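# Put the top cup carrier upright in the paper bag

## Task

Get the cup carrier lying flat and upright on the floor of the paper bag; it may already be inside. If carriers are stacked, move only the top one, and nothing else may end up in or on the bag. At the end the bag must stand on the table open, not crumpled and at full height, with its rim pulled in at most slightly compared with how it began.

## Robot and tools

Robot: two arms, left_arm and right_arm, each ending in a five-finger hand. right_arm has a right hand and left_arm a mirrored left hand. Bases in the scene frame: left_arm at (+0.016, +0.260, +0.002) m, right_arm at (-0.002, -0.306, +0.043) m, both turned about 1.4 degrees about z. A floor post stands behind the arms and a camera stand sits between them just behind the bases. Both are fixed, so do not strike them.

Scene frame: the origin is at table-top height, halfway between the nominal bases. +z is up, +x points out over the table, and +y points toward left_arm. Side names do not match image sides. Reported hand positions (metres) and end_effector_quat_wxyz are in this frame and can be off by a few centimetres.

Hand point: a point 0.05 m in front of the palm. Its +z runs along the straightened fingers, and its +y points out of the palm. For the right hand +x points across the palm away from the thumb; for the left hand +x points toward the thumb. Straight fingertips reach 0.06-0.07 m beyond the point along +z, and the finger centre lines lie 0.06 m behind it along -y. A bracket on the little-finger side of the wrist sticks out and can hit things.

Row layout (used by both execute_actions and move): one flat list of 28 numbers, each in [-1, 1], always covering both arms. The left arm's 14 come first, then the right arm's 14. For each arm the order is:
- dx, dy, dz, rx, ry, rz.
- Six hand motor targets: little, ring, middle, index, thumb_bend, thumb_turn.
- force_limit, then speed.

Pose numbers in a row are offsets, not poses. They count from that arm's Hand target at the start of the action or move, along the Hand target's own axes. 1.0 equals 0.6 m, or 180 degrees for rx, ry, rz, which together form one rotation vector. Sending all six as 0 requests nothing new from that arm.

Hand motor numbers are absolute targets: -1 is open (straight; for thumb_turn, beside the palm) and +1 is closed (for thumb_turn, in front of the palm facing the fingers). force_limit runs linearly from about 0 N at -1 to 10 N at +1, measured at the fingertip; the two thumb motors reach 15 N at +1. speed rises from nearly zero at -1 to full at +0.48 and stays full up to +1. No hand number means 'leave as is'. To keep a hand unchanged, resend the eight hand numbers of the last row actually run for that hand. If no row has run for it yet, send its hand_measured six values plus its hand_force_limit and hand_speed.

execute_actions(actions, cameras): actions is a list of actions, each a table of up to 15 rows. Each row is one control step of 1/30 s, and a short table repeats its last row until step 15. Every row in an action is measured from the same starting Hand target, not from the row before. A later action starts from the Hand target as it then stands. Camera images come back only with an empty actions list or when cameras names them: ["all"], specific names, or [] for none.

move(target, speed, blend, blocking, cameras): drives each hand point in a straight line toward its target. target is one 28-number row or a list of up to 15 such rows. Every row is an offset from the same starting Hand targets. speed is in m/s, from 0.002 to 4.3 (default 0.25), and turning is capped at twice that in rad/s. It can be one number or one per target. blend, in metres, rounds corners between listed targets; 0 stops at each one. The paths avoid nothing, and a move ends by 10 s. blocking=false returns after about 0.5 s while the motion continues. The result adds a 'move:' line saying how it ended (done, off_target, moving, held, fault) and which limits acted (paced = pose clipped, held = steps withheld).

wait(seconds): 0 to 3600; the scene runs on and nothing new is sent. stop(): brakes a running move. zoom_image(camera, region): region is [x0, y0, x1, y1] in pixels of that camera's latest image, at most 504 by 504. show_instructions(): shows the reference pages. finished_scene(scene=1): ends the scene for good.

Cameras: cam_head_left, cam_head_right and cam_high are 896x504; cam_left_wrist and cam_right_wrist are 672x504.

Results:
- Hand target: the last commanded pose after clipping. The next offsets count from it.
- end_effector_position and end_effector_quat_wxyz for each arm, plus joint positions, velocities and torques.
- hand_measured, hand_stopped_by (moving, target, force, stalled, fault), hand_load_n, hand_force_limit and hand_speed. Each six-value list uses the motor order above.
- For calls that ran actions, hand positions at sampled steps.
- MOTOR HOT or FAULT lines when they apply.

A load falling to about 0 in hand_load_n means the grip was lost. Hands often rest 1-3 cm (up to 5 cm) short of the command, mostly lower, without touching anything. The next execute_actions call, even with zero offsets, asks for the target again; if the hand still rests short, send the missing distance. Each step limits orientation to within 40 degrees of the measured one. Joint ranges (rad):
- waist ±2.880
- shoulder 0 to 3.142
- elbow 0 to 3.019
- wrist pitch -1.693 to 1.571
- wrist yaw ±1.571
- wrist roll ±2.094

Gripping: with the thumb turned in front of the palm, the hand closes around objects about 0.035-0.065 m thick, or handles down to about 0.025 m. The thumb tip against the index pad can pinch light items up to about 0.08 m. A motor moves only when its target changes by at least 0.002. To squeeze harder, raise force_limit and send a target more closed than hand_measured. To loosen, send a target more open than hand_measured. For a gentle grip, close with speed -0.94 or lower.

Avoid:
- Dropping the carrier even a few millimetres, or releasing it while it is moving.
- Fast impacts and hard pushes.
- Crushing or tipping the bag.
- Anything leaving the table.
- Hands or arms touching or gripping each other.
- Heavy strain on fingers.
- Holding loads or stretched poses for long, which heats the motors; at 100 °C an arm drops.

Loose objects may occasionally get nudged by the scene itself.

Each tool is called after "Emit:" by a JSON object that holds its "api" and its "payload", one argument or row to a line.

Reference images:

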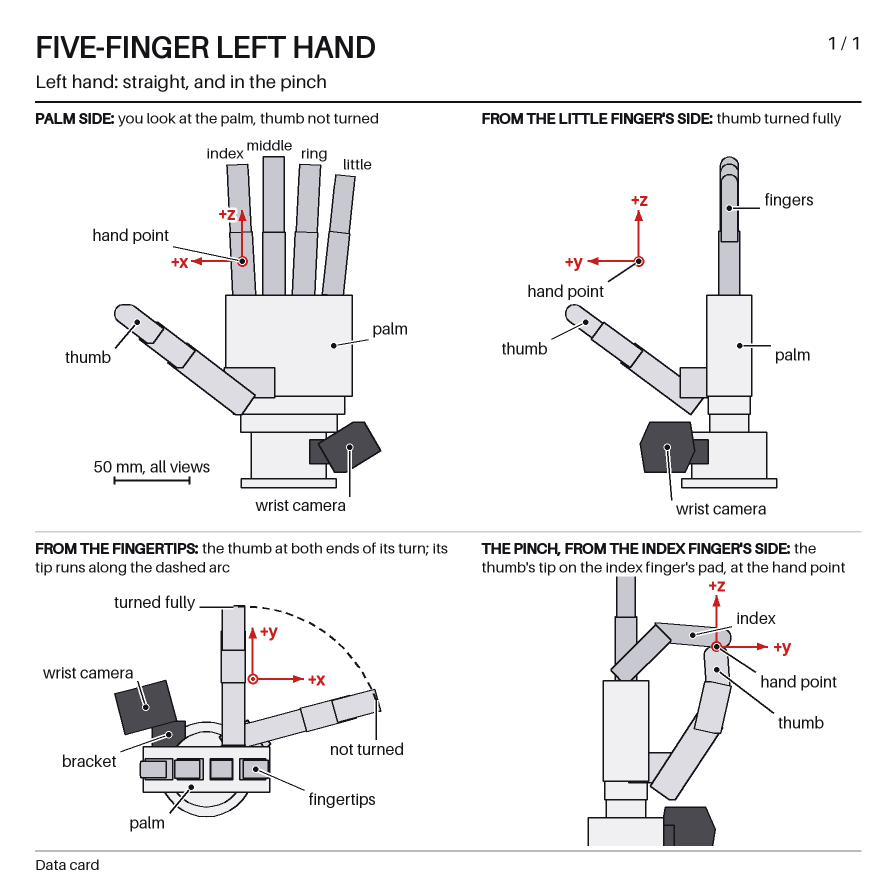

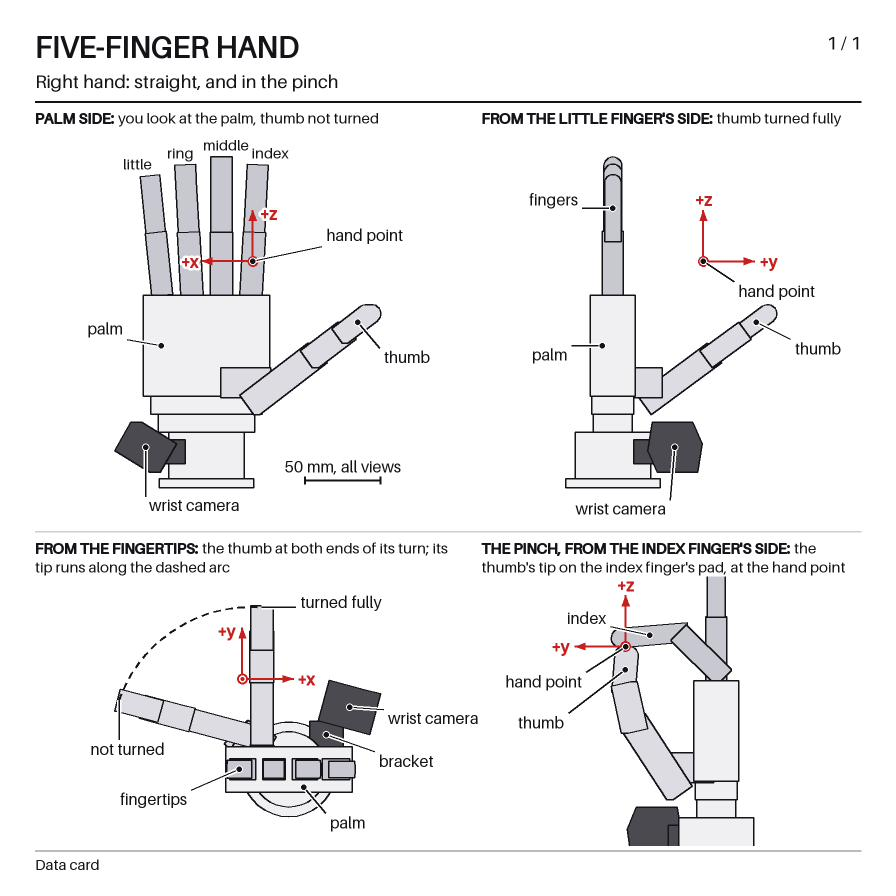

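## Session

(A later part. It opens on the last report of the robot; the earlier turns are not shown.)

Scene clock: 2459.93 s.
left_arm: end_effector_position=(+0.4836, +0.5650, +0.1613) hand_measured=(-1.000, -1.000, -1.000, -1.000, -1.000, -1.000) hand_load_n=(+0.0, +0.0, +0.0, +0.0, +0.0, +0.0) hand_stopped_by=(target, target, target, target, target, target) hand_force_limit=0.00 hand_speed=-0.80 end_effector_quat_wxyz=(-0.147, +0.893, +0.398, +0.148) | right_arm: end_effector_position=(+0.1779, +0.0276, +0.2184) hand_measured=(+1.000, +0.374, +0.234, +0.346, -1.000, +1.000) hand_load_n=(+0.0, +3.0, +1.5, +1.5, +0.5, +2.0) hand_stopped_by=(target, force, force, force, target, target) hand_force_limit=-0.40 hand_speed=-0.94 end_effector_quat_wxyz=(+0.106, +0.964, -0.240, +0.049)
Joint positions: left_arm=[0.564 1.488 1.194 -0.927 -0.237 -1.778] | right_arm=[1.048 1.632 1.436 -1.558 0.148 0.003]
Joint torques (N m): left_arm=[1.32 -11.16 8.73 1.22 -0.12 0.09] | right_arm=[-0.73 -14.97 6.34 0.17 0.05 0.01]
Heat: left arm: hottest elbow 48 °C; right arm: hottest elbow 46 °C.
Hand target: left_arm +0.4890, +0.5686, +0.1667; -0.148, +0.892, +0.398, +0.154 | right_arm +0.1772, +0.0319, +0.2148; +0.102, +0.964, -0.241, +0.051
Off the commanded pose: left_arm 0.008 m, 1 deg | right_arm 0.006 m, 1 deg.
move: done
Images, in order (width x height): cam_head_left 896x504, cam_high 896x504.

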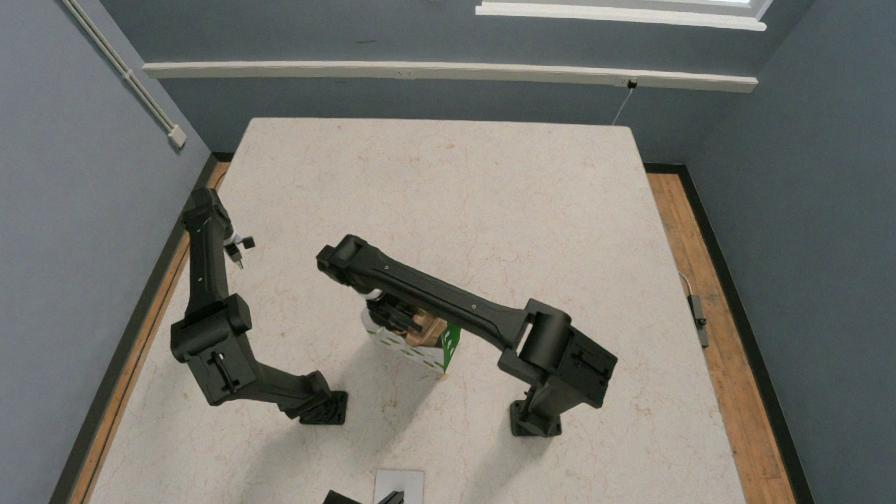

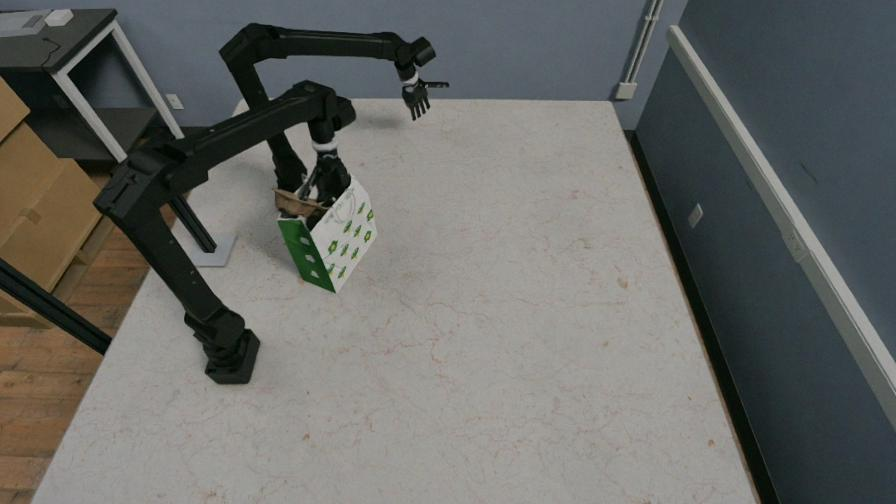

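Emit:
{"api": "move", "payload": {
  "target": [
    [0,0,0,0,0,0,-1,-1,-1,-1,-1,-1,0,-0.8,0.0191,0.0362,-0.1277,0,0,0,1,0.55,0.55,0.55,-1,1,-0.4,-0.94]
  ],
  "speed": 0.06,
  "cameras": ["cam_high","cam_head_left"]
}}

Emit:
{"api": "zoom_image", "payload": {
  "camera": "cam_high",
  "region": [230, 120, 400, 310]
}}

Emit:
{"api": "zoom_image", "payload": {
  "camera": "cam_head_left",
  "region": [330, 260, 490, 400]
}}

Scene clock: 2483.80 s.
left_arm: end_effector_position=(+0.4836, +0.5650, +0.1613) hand_measured=(-1.000, -1.000, -1.000, -1.000, -1.000, -1.000) hand_load_n=(+0.0, +0.0, +0.0, +0.0, +0.0, +0.0) hand_stopped_by=(target, target, target, target, target, target) hand_force_limit=0.00 hand_speed=-0.80 end_effector_quat_wxyz=(-0.147, +0.893, +0.398, +0.148) | right_arm: end_effector_position=(+0.1712, +0.0160, +0.2770) hand_measured=(+1.000, +0.374, +0.234, +0.346, -1.000, +1.000) hand_load_n=(+0.0, +3.0, +2.0, +2.0, +0.5, +2.5) hand_stopped_by=(target, force, force, force, target, target) hand_force_limit=-0.40 hand_speed=-0.94 end_effector_quat_wxyz=(+0.105, +0.964, -0.241, +0.049)
Joint positions: left_arm=[0.564 1.488 1.194 -0.927 -0.237 -1.778] | right_arm=[1.048 1.576 1.524 -1.698 0.147 0.005]
Joint torques (N m): left_arm=[0.79 -10.64 8.61 1.18 -0.13 0.07] | right_arm=[-0.15 -15.68 9.8 -0.72 0.01 -0.06]
Heat: left arm: hottest elbow 48 °C; right arm: hottest elbow 45 °C.
Hand target: left_arm +0.4890, +0.5686, +0.1667; -0.148, +0.892, +0.398, +0.154 | right_arm +0.1731, +0.0250, +0.2948; +0.102, +0.964, -0.241, +0.051
Off the commanded pose: left_arm 0.008 m, 1 deg | right_arm 0.020 m, 0 deg.
joint sent to its limit (right arm) — joint 4 (wrist pitch), lower limit. The joint targets still meet the commanded pose.
move: off_target (right_arm)
Images, in order (width x height): cam_head_left 896x504, cam_high 896x504.

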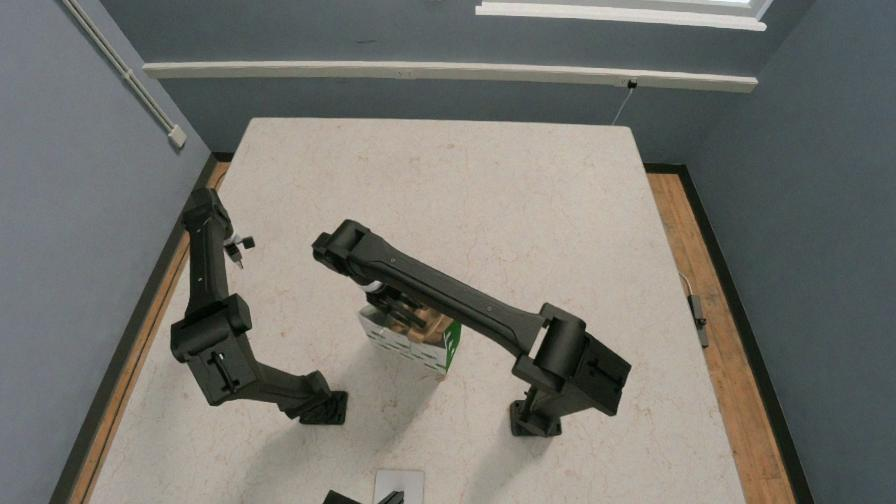

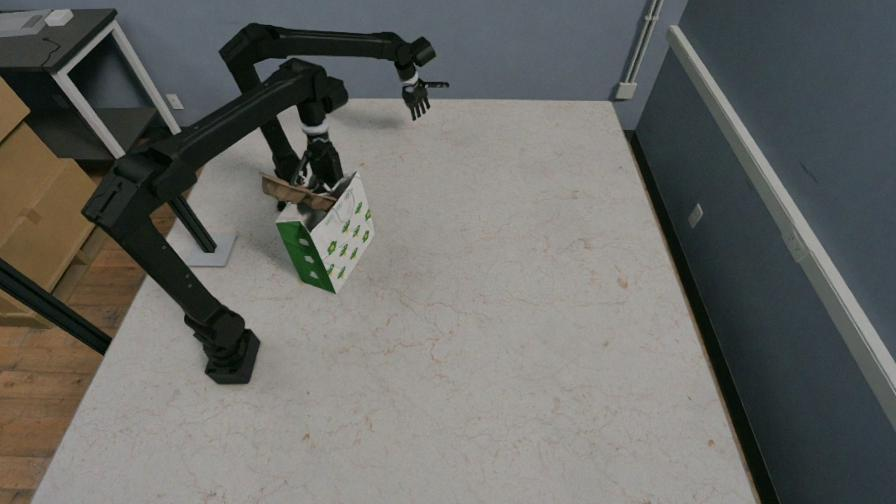

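Scaled by 2.653 from the camera's image (finer frame: 1280x720).

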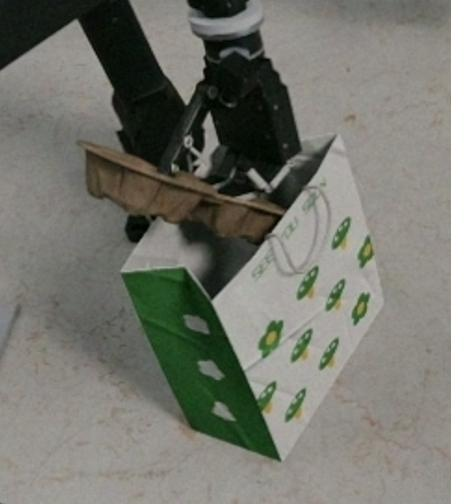

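Scaled by 3.150 from the camera's image (finer frame: 1280x720).

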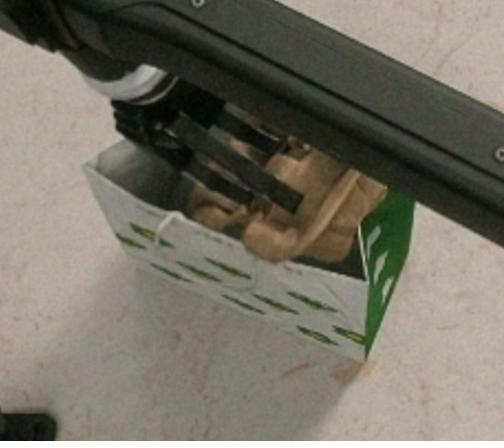

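Emit:
{"api": "move", "payload": {
  "target": [
    [0,0,0,0,0,0,-1,-1,-1,-1,-1,-1,0,-0.8,0.0074,0.0086,-0.0487,0.028,0,0,1,0.55,0.55,0.55,-1,1,-0.4,-0.94],
    [0,0,0,0,0,0,-1,-1,-1,-1,-1,-1,0,-0.8,0.0168,-0.0196,-0.0489,0.0335,0.0067,-0.0379,1,0.55,0.55,0.55,-1,1,-0.4,-0.94]
  ],
  "speed": 0.08,
  "blend": [0.01,0],
  "cameras": ["cam_high","cam_head_left","cam_right_wrist"]
}}

Emit:
{"api": "zoom_image", "payload": {
  "camera": "cam_high",
  "region": [230, 120, 400, 310]
}}

Emit:
{"api": "zoom_image", "payload": {
  "camera": "cam_head_left",
  "region": [330, 260, 490, 400]
}}

Scene clock: 2537.10 s.
left_arm: end_effector_position=(+0.4836, +0.5650, +0.1613) hand_measured=(-1.000, -1.000, -1.000, -1.000, -1.000, -1.000) hand_load_n=(+0.0, +0.0, +0.0, +0.0, +0.0, -0.5) hand_stopped_by=(target, target, target, target, target, target) hand_force_limit=0.00 hand_speed=-0.80 end_effector_quat_wxyz=(-0.147, +0.893, +0.398, +0.148) | right_arm: end_effector_position=(+0.1833, +0.0266, +0.3087) hand_measured=(+1.000, +0.374, +0.234, +0.346, -1.000, +1.000) hand_load_n=(+0.0, +3.0, +2.0, +1.5, +0.5, +2.5) hand_stopped_by=(target, force, force, force, target, target) hand_force_limit=-0.40 hand_speed=-0.94 end_effector_quat_wxyz=(+0.062, +0.979, -0.185, +0.065)
Joint positions: left_arm=[0.564 1.488 1.194 -0.927 -0.237 -1.778] | right_arm=[1.058 1.555 1.604 -1.7 0.16 -0.107]
Joint torques (N m): left_arm=[1.38 -10.52 8.73 1.21 -0.14 0.11] | right_arm=[0.44 -13.57 10.22 -0.49 0.12 -0.21]
Heat: left arm: hottest elbow 49 °C; right arm: hottest elbow 52 °C.
Hand target: left_arm +0.4890, +0.5686, +0.1667; -0.148, +0.892, +0.398, +0.154 | right_arm +0.1861, +0.0370, +0.3228; +0.057, +0.980, -0.179, +0.068
Off the commanded pose: left_arm 0.008 m, 1 deg | right_arm 0.018 m, 1 deg.
joint sent to its limit (right arm) — joint 4 (wrist pitch), lower limit. The joint targets still meet the commanded pose.
move: off_target (right_arm)
Images, in order (width x height): cam_head_left 896x504, cam_high 896x504, cam_right_wrist 672x504.

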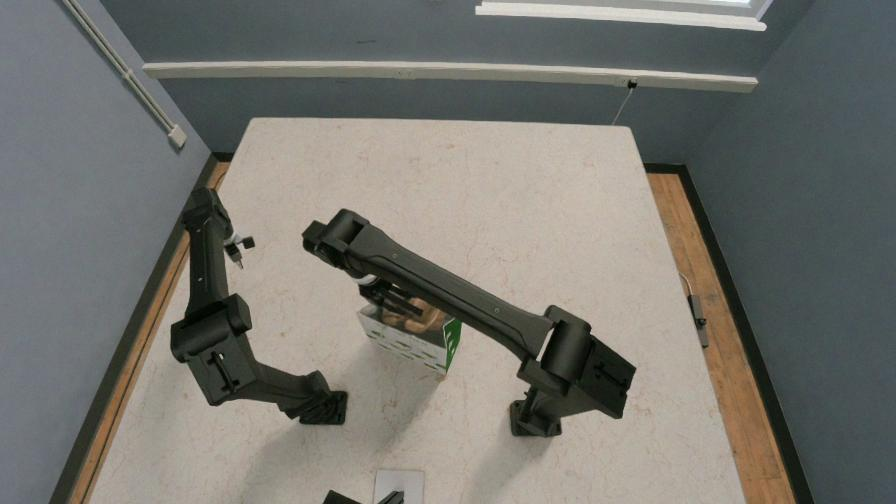

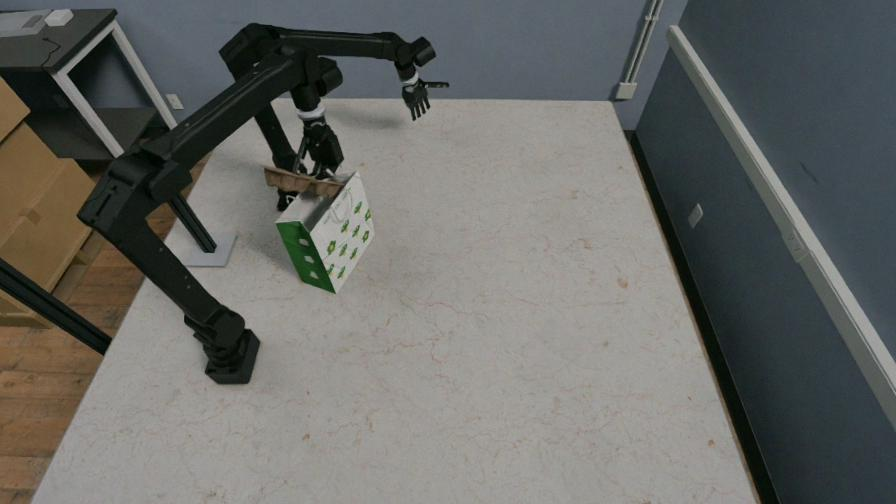

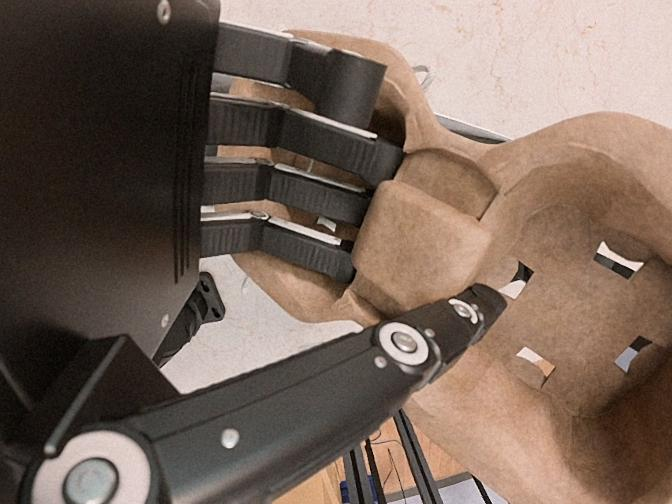

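Scaled by 2.653 from the camera's image (finer frame: 1280x720).

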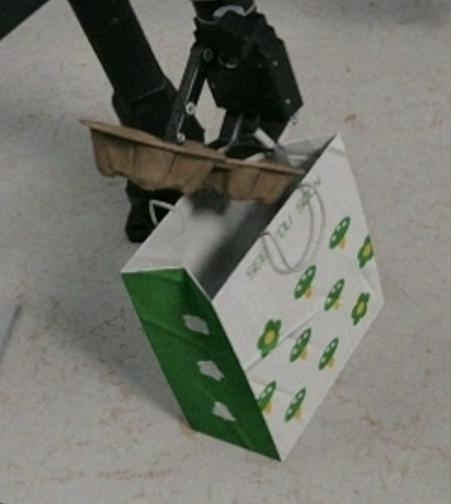

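Scaled by 3.150 from the camera's image (finer frame: 1280x720).

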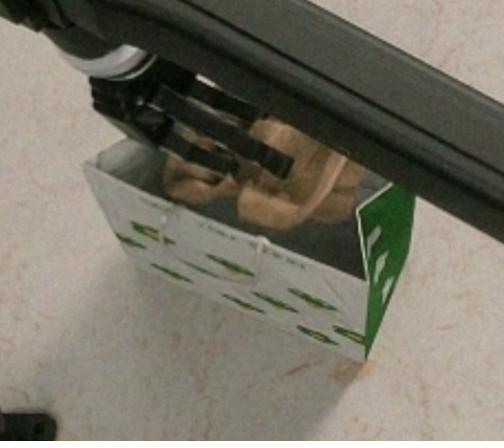

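Emit:
{"api": "execute_actions", "payload": {
  "actions": []
}}

Emit:
{"api": "zoom_image", "payload": {
  "camera": "cam_head_right",
  "region": [340, 285, 480, 390]
}}

Emit:
{"api": "zoom_image", "payload": {
  "camera": "cam_head_left",
  "region": [370, 290, 470, 350]
}}

Emit:
{"api": "zoom_image", "payload": {
  "camera": "cam_high",
  "region": [255, 155, 375, 235]
}}

Scene clock: 2563.40 s.
left_arm: end_effector_position=(+0.4836, +0.5650, +0.1613) hand_measured=(-1.000, -1.000, -1.000, -1.000, -1.000, -1.000) hand_load_n=(+0.0, +0.0, +0.0, +0.0, +0.0, -0.5) hand_stopped_by=(target, target, target, target, target, target) hand_force_limit=0.00 hand_speed=-0.80 end_effector_quat_wxyz=(-0.147, +0.893, +0.398, +0.148) | right_arm: end_effector_position=(+0.1833, +0.0265, +0.3087) hand_measured=(+1.000, +0.374, +0.234, +0.346, -1.000, +1.000) hand_load_n=(+0.0, +3.0, +1.5, +1.5, +0.5, +2.0) hand_stopped_by=(target, force, force, force, target, target) hand_force_limit=-0.40 hand_speed=-0.94 end_effector_quat_wxyz=(+0.062, +0.979, -0.185, +0.065)
Joint positions: left_arm=[0.564 1.488 1.194 -0.927 -0.237 -1.778] | right_arm=[1.058 1.555 1.604 -1.7 0.16 -0.108]
Joint velocities: within noise
Joint torques (N m): left_arm=[0.26 -10.64 8.59 1.32 -0.12 0.1] | right_arm=[-0.26 -13.68 10.4 -0.46 0.13 -0.16]
Heat: left arm: hottest elbow 49 °C; right arm: hottest elbow 50 °C.
Hand target: left_arm +0.4890, +0.5686, +0.1667; -0.148, +0.892, +0.398, +0.154 | right_arm +0.1862, +0.0369, +0.3228; +0.057, +0.980, -0.179, +0.068
Off the commanded pose: left_arm 0.008 m, 1 deg | right_arm 0.018 m, 1 deg.

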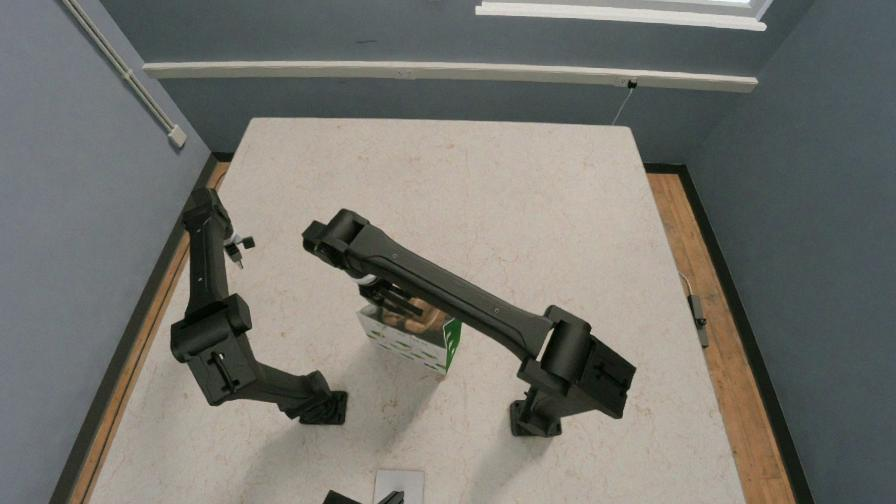

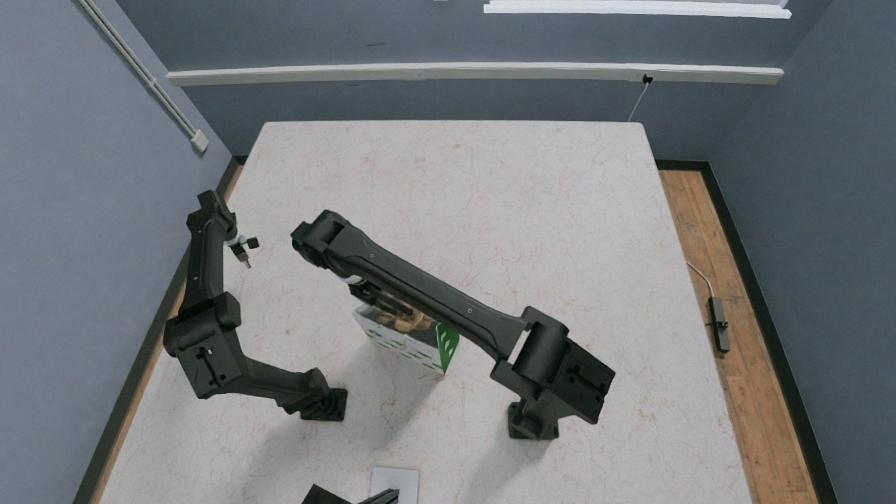

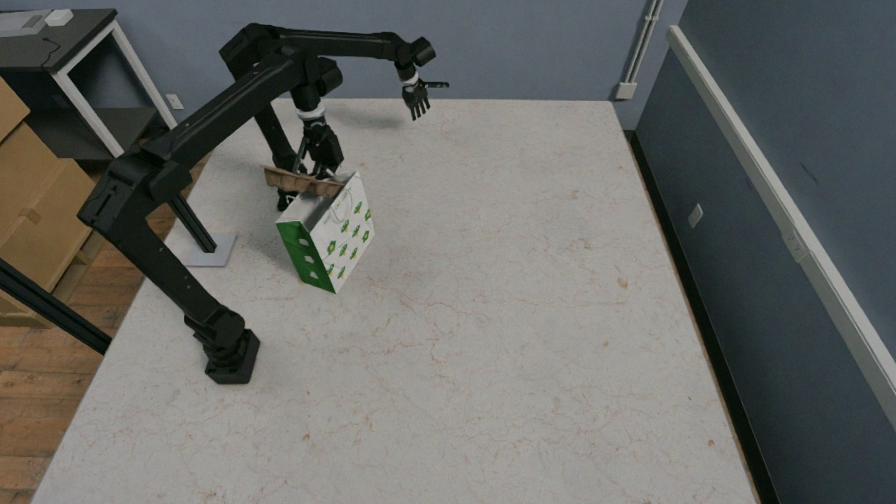

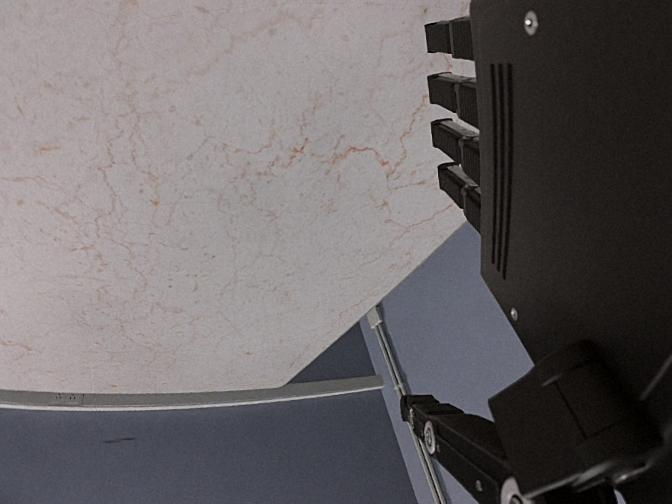

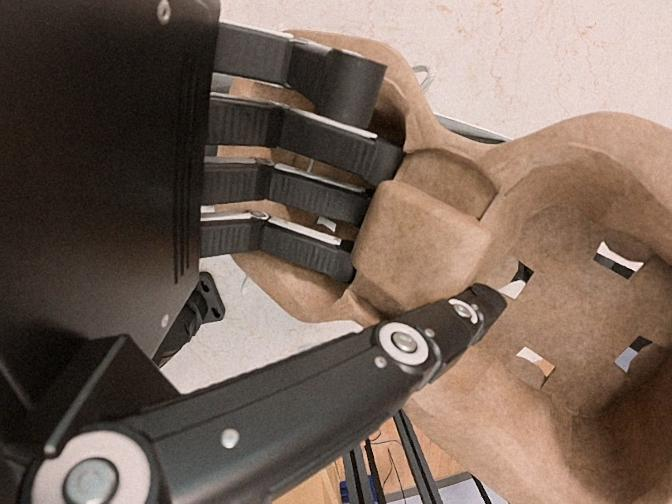

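Scaled by 3.600 from the camera's image (finer frame: 1280x720).

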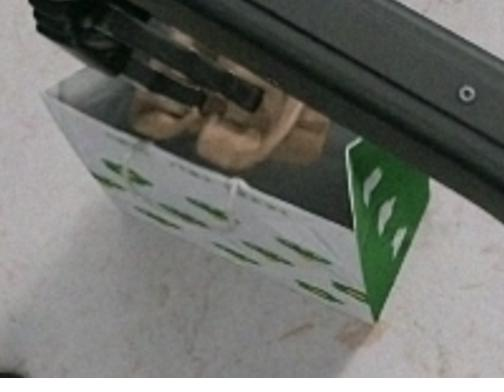

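Scaled by 5.040 from the camera's image (finer frame: 1280x720).

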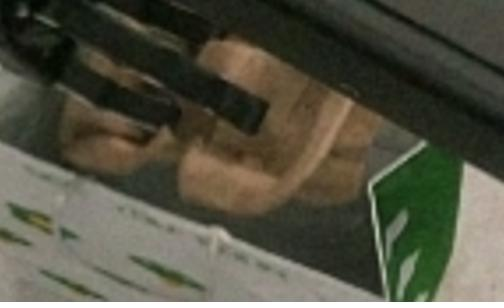

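Scaled by 4.200 from the camera's image (finer frame: 1280x720).

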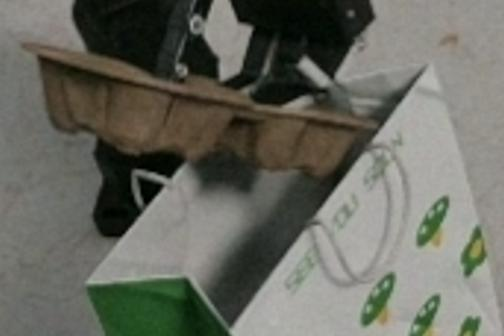

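Emit:
{"api": "move", "payload": {
  "target": [
    [0,0,0,0,0,0,-1,-1,-1,-1,-1,-1,0,-0.8,-0.0097,0.0019,0.0373,-0.0130,-0.0146,-0.0205,1,0.55,0.55,0.55,-1,1,-0.4,-0.94]
  ],
  "speed": 0.06,
  "cameras": ["cam_high","cam_head_left"]
}}

Emit:
{"api": "zoom_image", "payload": {
  "camera": "cam_high",
  "region": [230, 120, 400, 310]
}}

Emit:
{"api": "zoom_image", "payload": {
  "camera": "cam_head_left",
  "region": [350, 285, 475, 355]
}}

Scene clock: 2664.83 s.
left_arm: end_effector_position=(+0.4836, +0.5650, +0.1613) hand_measured=(-1.000, -1.000, -1.000, -1.000, -1.000, -1.000) hand_load_n=(+0.0, +0.0, +0.0, +0.0, +0.0, +0.0) hand_stopped_by=(target, target, target, target, target, target) hand_force_limit=0.00 hand_speed=-0.80 end_effector_quat_wxyz=(-0.147, +0.893, +0.398, +0.148) | right_arm: end_effector_position=(+0.1823, +0.0311, +0.2956) hand_measured=(+1.000, +0.374, +0.234, +0.346, -1.000, +1.000) hand_load_n=(+0.0, +3.0, +1.5, +2.0, +0.5, +2.5) hand_stopped_by=(target, force, force, force, target, target) hand_force_limit=-0.40 hand_speed=-0.94 end_effector_quat_wxyz=(+0.076, +0.984, -0.156, +0.040)
Joint positions: left_arm=[0.564 1.488 1.194 -0.927 -0.237 -1.778] | right_arm=[1.058 1.593 1.604 -1.7 0.126 -0.166]
Joint torques (N m): left_arm=[1.2 -10.93 8.8 1.16 -0.08 0.07] | right_arm=[0.38 -14.86 8.25 -0.64 -0.01 -0.15]
Heat: left arm: hottest elbow 49 °C; right arm: hottest elbow 53 °C.
Hand target: left_arm +0.4890, +0.5686, +0.1667; -0.148, +0.892, +0.398, +0.154 | right_arm +0.1828, +0.0349, +0.3000; +0.075, +0.985, -0.150, +0.040
Off the commanded pose: left_arm 0.008 m, 1 deg | right_arm 0.006 m, 1 deg.
joint sent to its limit (right arm) — joint 4 (wrist pitch), lower limit. The joint targets still meet the commanded pose.
move: done
Images, in order (width x height): cam_head_left 896x504, cam_high 896x504.

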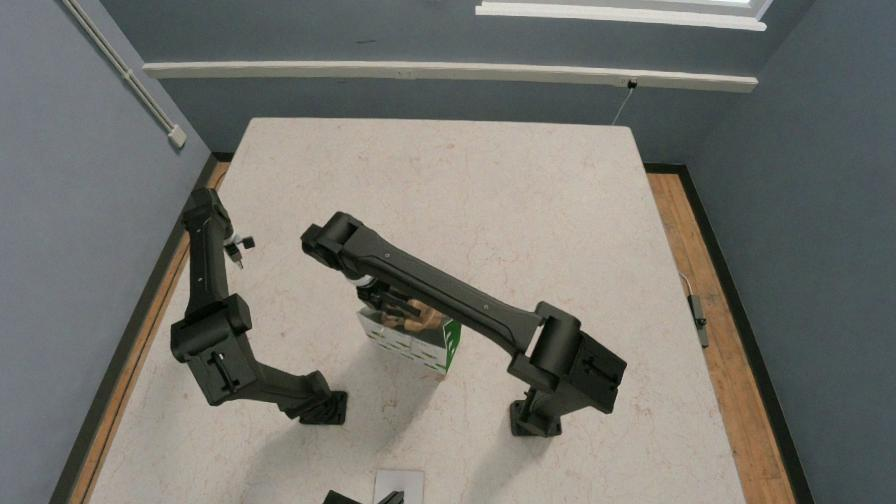

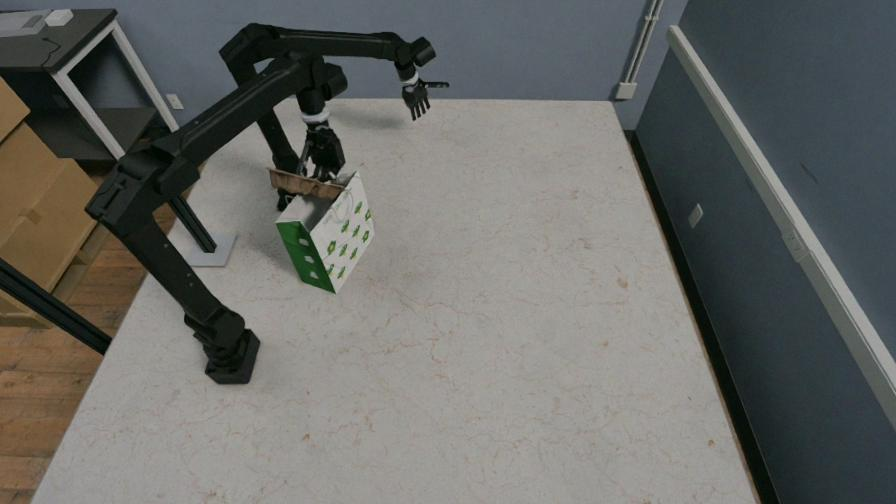

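Scaled by 2.653 from the camera's image (finer frame: 1280x720).

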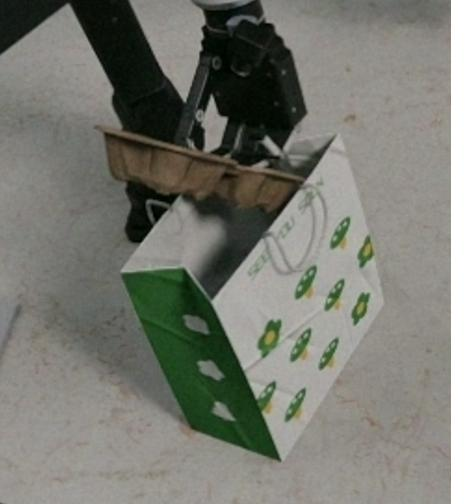

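Scaled by 4.032 from the camera's image (finer frame: 1280x720).

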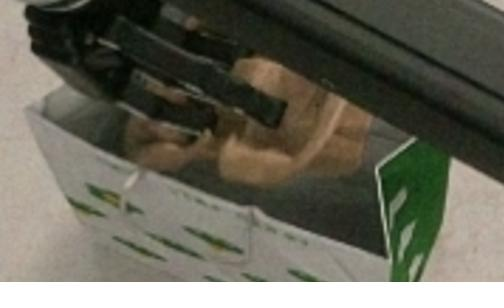

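Emit:
{"api": "move", "payload": {
  "target": [
    [0,0,0,0,0,0,-1,-1,-1,-1,-1,-1,0,-0.8,-0.0016,-0.0046,0.0533,0.0020,0.0026,-0.0192,1,0.55,0.55,0.55,-1,1,-0.4,-0.94]
  ],
  "speed": 0.05,
  "cameras": ["cam_high","cam_head_left"]
}}

Emit:
{"api": "zoom_image", "payload": {
  "camera": "cam_high",
  "region": [255, 155, 375, 235]
}}

Emit:
{"api": "zoom_image", "payload": {
  "camera": "cam_head_left",
  "region": [350, 285, 475, 355]
}}

Scene clock: 2715.67 s.
left_arm: end_effector_position=(+0.4836, +0.5650, +0.1613) hand_measured=(-1.000, -1.000, -1.000, -1.000, -1.000, -1.000) hand_load_n=(-0.5, +0.0, +0.0, +0.0, +0.0, +0.0) hand_stopped_by=(target, target, target, target, target, target) hand_force_limit=0.00 hand_speed=-0.80 end_effector_quat_wxyz=(-0.147, +0.893, +0.398, +0.148) | right_arm: end_effector_position=(+0.1851, +0.0286, +0.2691) hand_measured=(+1.000, +0.374, +0.234, +0.346, -1.000, +1.000) hand_load_n=(+0.0, +3.0, +1.5, +2.0, +0.5, +2.0) hand_stopped_by=(target, force, force, force, target, target) hand_force_limit=-0.40 hand_speed=-0.94 end_effector_quat_wxyz=(+0.077, +0.988, -0.128, +0.040)
Joint positions: left_arm=[0.564 1.488 1.194 -0.927 -0.237 -1.778] | right_arm=[1.059 1.593 1.534 -1.628 0.128 -0.221]
Joint torques (N m): left_arm=[1.38 -11.16 8.55 1.24 -0.16 0.09] | right_arm=[-0.26 -14.27 7.08 0.14 0.13 -0.12]
Heat: left arm: hottest elbow 49 °C; right arm: hottest elbow 50 °C.
Hand target: left_arm +0.4890, +0.5686, +0.1667; -0.148, +0.892, +0.398, +0.154 | right_arm +0.1846, +0.0327, +0.2679; +0.074, +0.989, -0.120, +0.042
Off the commanded pose: left_arm 0.008 m, 1 deg | right_arm 0.004 m, 1 deg.
move: done
Images, in order (width x height): cam_head_left 896x504, cam_high 896x504.

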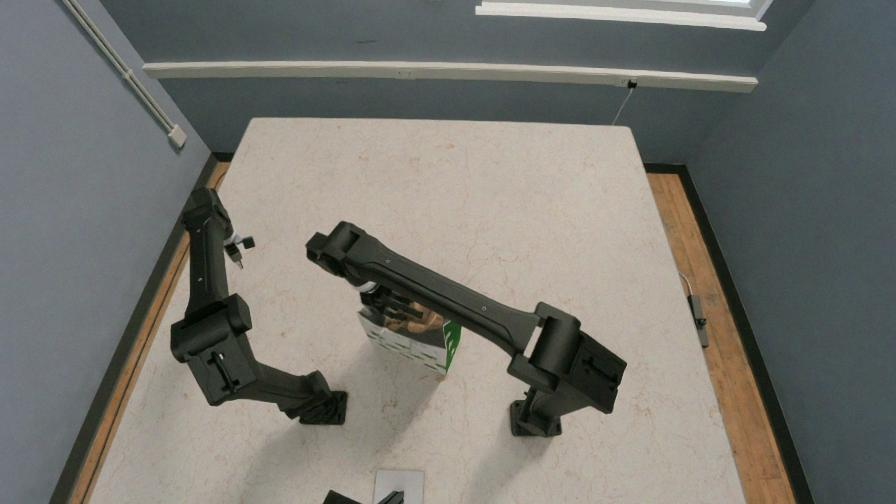

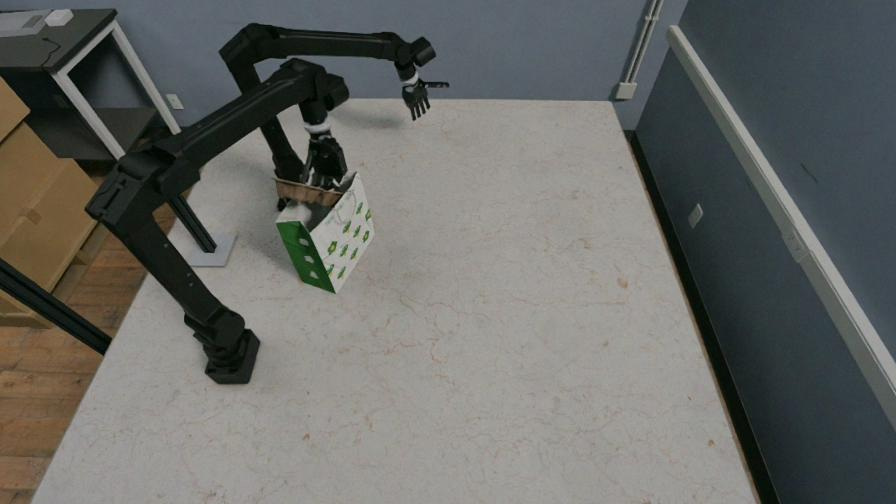

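Scaled by 4.200 from the camera's image (finer frame: 1280x720).

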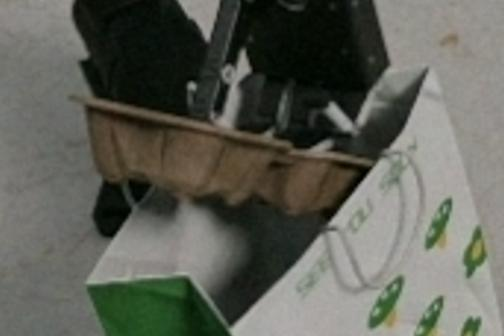

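Scaled by 4.032 from the camera's image (finer frame: 1280x720).

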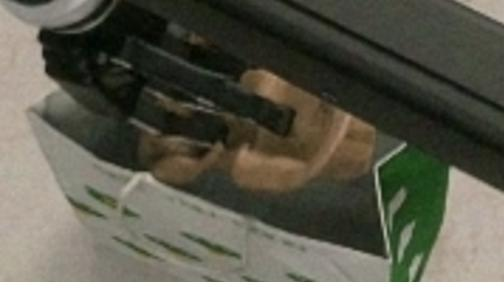

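Emit:
{"api": "move", "payload": {
  "target": [
    [0,0,0,0,0,0,-1,-1,-1,-1,-1,-1,0,-0.8,-0.0042,-0.0034,0.0397,0,0,0,1,0.55,0.55,0.55,-1,1,-0.4,-0.94]
  ],
  "speed": 0.04,
  "cameras": ["cam_high","cam_head_left"]
}}

Emit:
{"api": "zoom_image", "payload": {
  "camera": "cam_high",
  "region": [230, 120, 400, 310]
}}

Emit:
{"api": "zoom_image", "payload": {
  "camera": "cam_head_left",
  "region": [350, 285, 475, 385]
}}

Scene clock: 2736.90 s.
left_arm: end_effector_position=(+0.4836, +0.5650, +0.1613) hand_measured=(-1.000, -1.000, -1.000, -1.000, -1.000, -1.000) hand_load_n=(+0.0, +0.0, +0.0, +0.5, +0.0, +0.0) hand_stopped_by=(target, target, target, target, target, target) hand_force_limit=0.00 hand_speed=-0.80 end_effector_quat_wxyz=(-0.147, +0.893, +0.398, +0.148) | right_arm: end_effector_position=(+0.1846, +0.0275, +0.2458) hand_measured=(+1.000, +0.374, +0.234, +0.346, -1.000, +1.000) hand_load_n=(+0.0, +3.0, +1.5, +1.5, +0.5, +2.0) hand_stopped_by=(target, force, force, force, target, target) hand_force_limit=-0.40 hand_speed=-0.94 end_effector_quat_wxyz=(+0.076, +0.988, -0.128, +0.040)
Joint positions: left_arm=[0.564 1.488 1.194 -0.927 -0.237 -1.778] | right_arm=[1.059 1.595 1.475 -1.566 0.128 -0.222]
Joint torques (N m): left_arm=[0.91 -10.7 8.68 1.22 -0.11 0.09] | right_arm=[-0.15 -14.39 6.98 0.1 0.11 -0.17]
Heat: left arm: hottest elbow 49 °C; right arm: hottest elbow 52 °C.
Hand target: left_arm +0.4890, +0.5686, +0.1667; -0.148, +0.892, +0.398, +0.154 | right_arm +0.1842, +0.0315, +0.2441; +0.074, +0.989, -0.120, +0.042
Off the commanded pose: left_arm 0.008 m, 1 deg | right_arm 0.004 m, 1 deg.
move: done
Images, in order (width x height): cam_head_left 896x504, cam_high 896x504.

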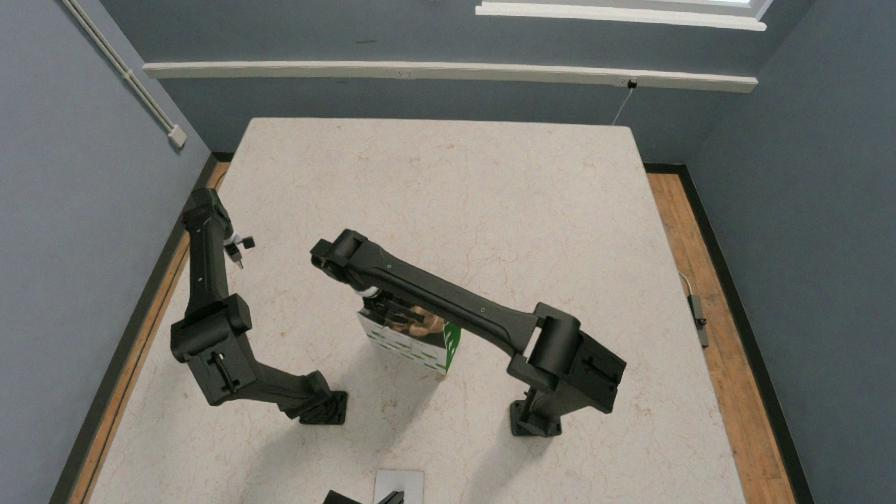

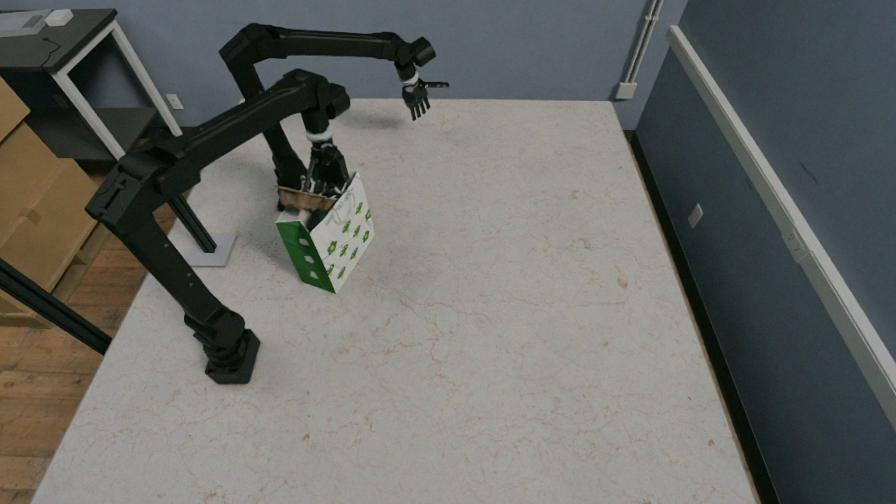

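Scaled by 2.653 from the camera's image (finer frame: 1280x720).

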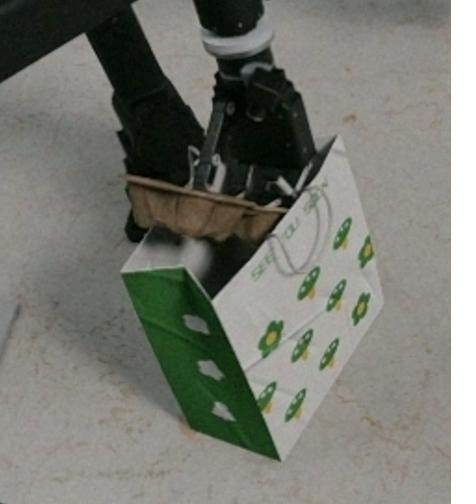

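Scaled by 4.032 from the camera's image (finer frame: 1280x720).

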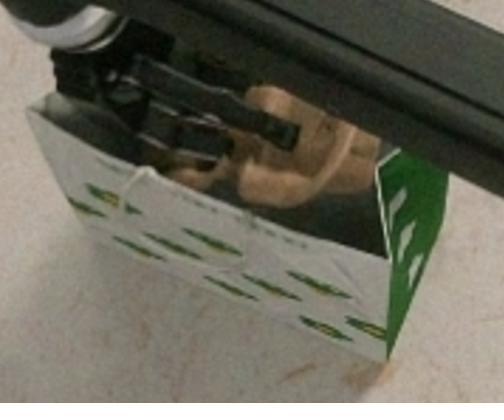

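Emit:
{"api": "move", "payload": {
  "target": [
    [0,0,0,0,0,0,-1,-1,-1,-1,-1,-1,0,-0.8,-0.0024,-0.0022,0.0231,0,0,0,1,0.55,0.55,0.55,-1,1,-0.4,-0.94]
  ],
  "speed": 0.04,
  "cameras": ["cam_high","cam_head_left"]
}}

Emit:
{"api": "zoom_image", "payload": {
  "camera": "cam_high",
  "region": [230, 120, 400, 310]
}}

Emit:
{"api": "zoom_image", "payload": {
  "camera": "cam_head_left",
  "region": [350, 285, 475, 385]
}}

Scene clock: 2744.47 s.
left_arm: end_effector_position=(+0.4836, +0.5650, +0.1613) hand_measured=(-1.000, -1.000, -1.000, -1.000, -1.000, -1.000) hand_load_n=(+0.0, +0.5, +0.0, +0.0, +0.0, +0.0) hand_stopped_by=(target, target, target, target, target, target) hand_force_limit=0.00 hand_speed=-0.80 end_effector_quat_wxyz=(-0.147, +0.893, +0.398, +0.148) | right_arm: end_effector_position=(+0.1844, +0.0271, +0.2318) hand_measured=(+1.000, +0.374, +0.234, +0.346, -1.000, +1.000) hand_load_n=(+0.0, +3.0, +1.5, +2.0, +0.5, +2.5) hand_stopped_by=(target, force, force, force, target, target) hand_force_limit=-0.40 hand_speed=-0.94 end_effector_quat_wxyz=(+0.076, +0.988, -0.128, +0.040)
Joint positions: left_arm=[0.564 1.488 1.194 -0.927 -0.237 -1.778] | right_arm=[1.059 1.598 1.442 -1.529 0.128 -0.223]
Joint torques (N m): left_arm=[0.97 -10.17 8.64 1.22 -0.12 0.06] | right_arm=[-0.03 -14.56 7.02 0.1 0.12 -0.16]
Heat: left arm: hottest elbow 49 °C; right arm: hottest elbow 51 °C.
Hand target: left_arm +0.4890, +0.5686, +0.1667; -0.148, +0.892, +0.398, +0.154 | right_arm +0.1841, +0.0310, +0.2301; +0.073, +0.989, -0.120, +0.042
Off the commanded pose: left_arm 0.008 m, 1 deg | right_arm 0.004 m, 1 deg.
move: done
Images, in order (width x height): cam_head_left 896x504, cam_high 896x504.

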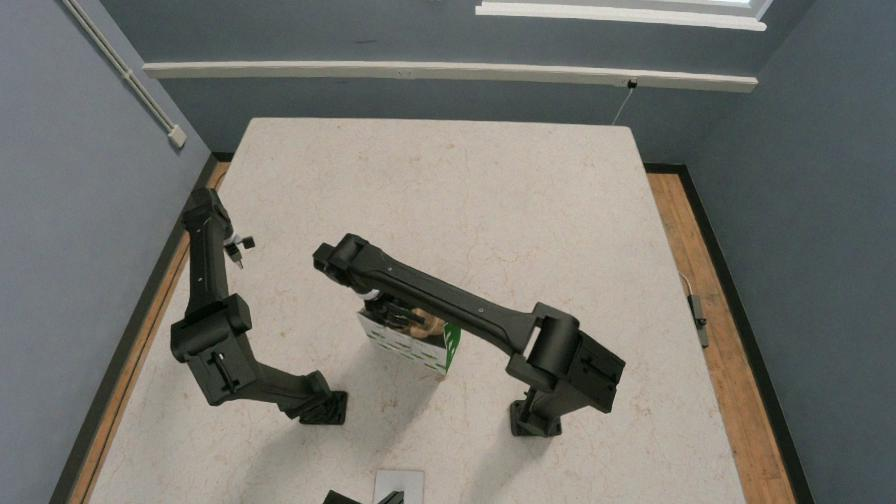

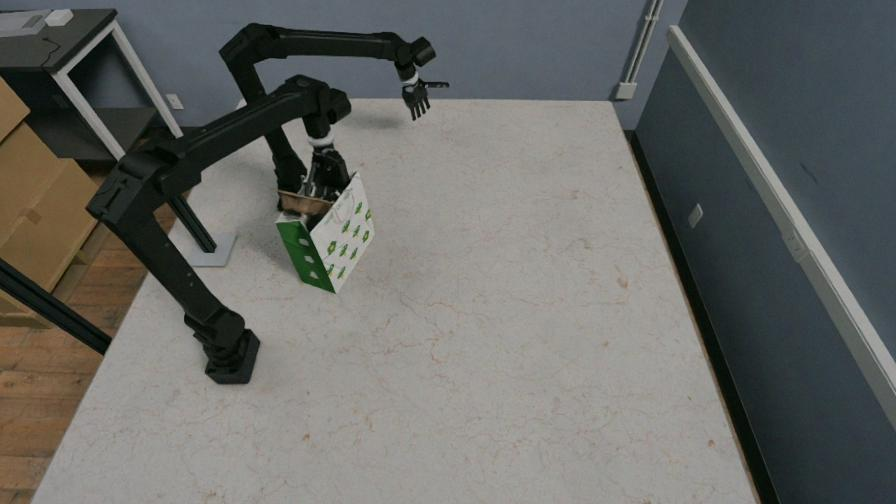

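Scaled by 2.653 from the camera's image (finer frame: 1280x720).

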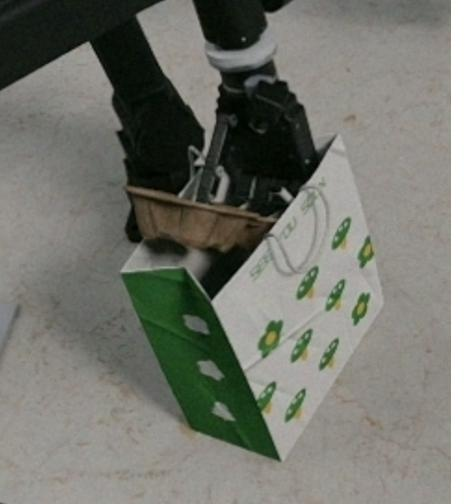

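Scaled by 4.032 from the camera's image (finer frame: 1280x720).

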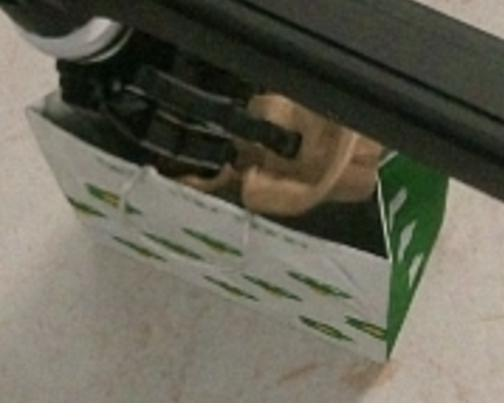

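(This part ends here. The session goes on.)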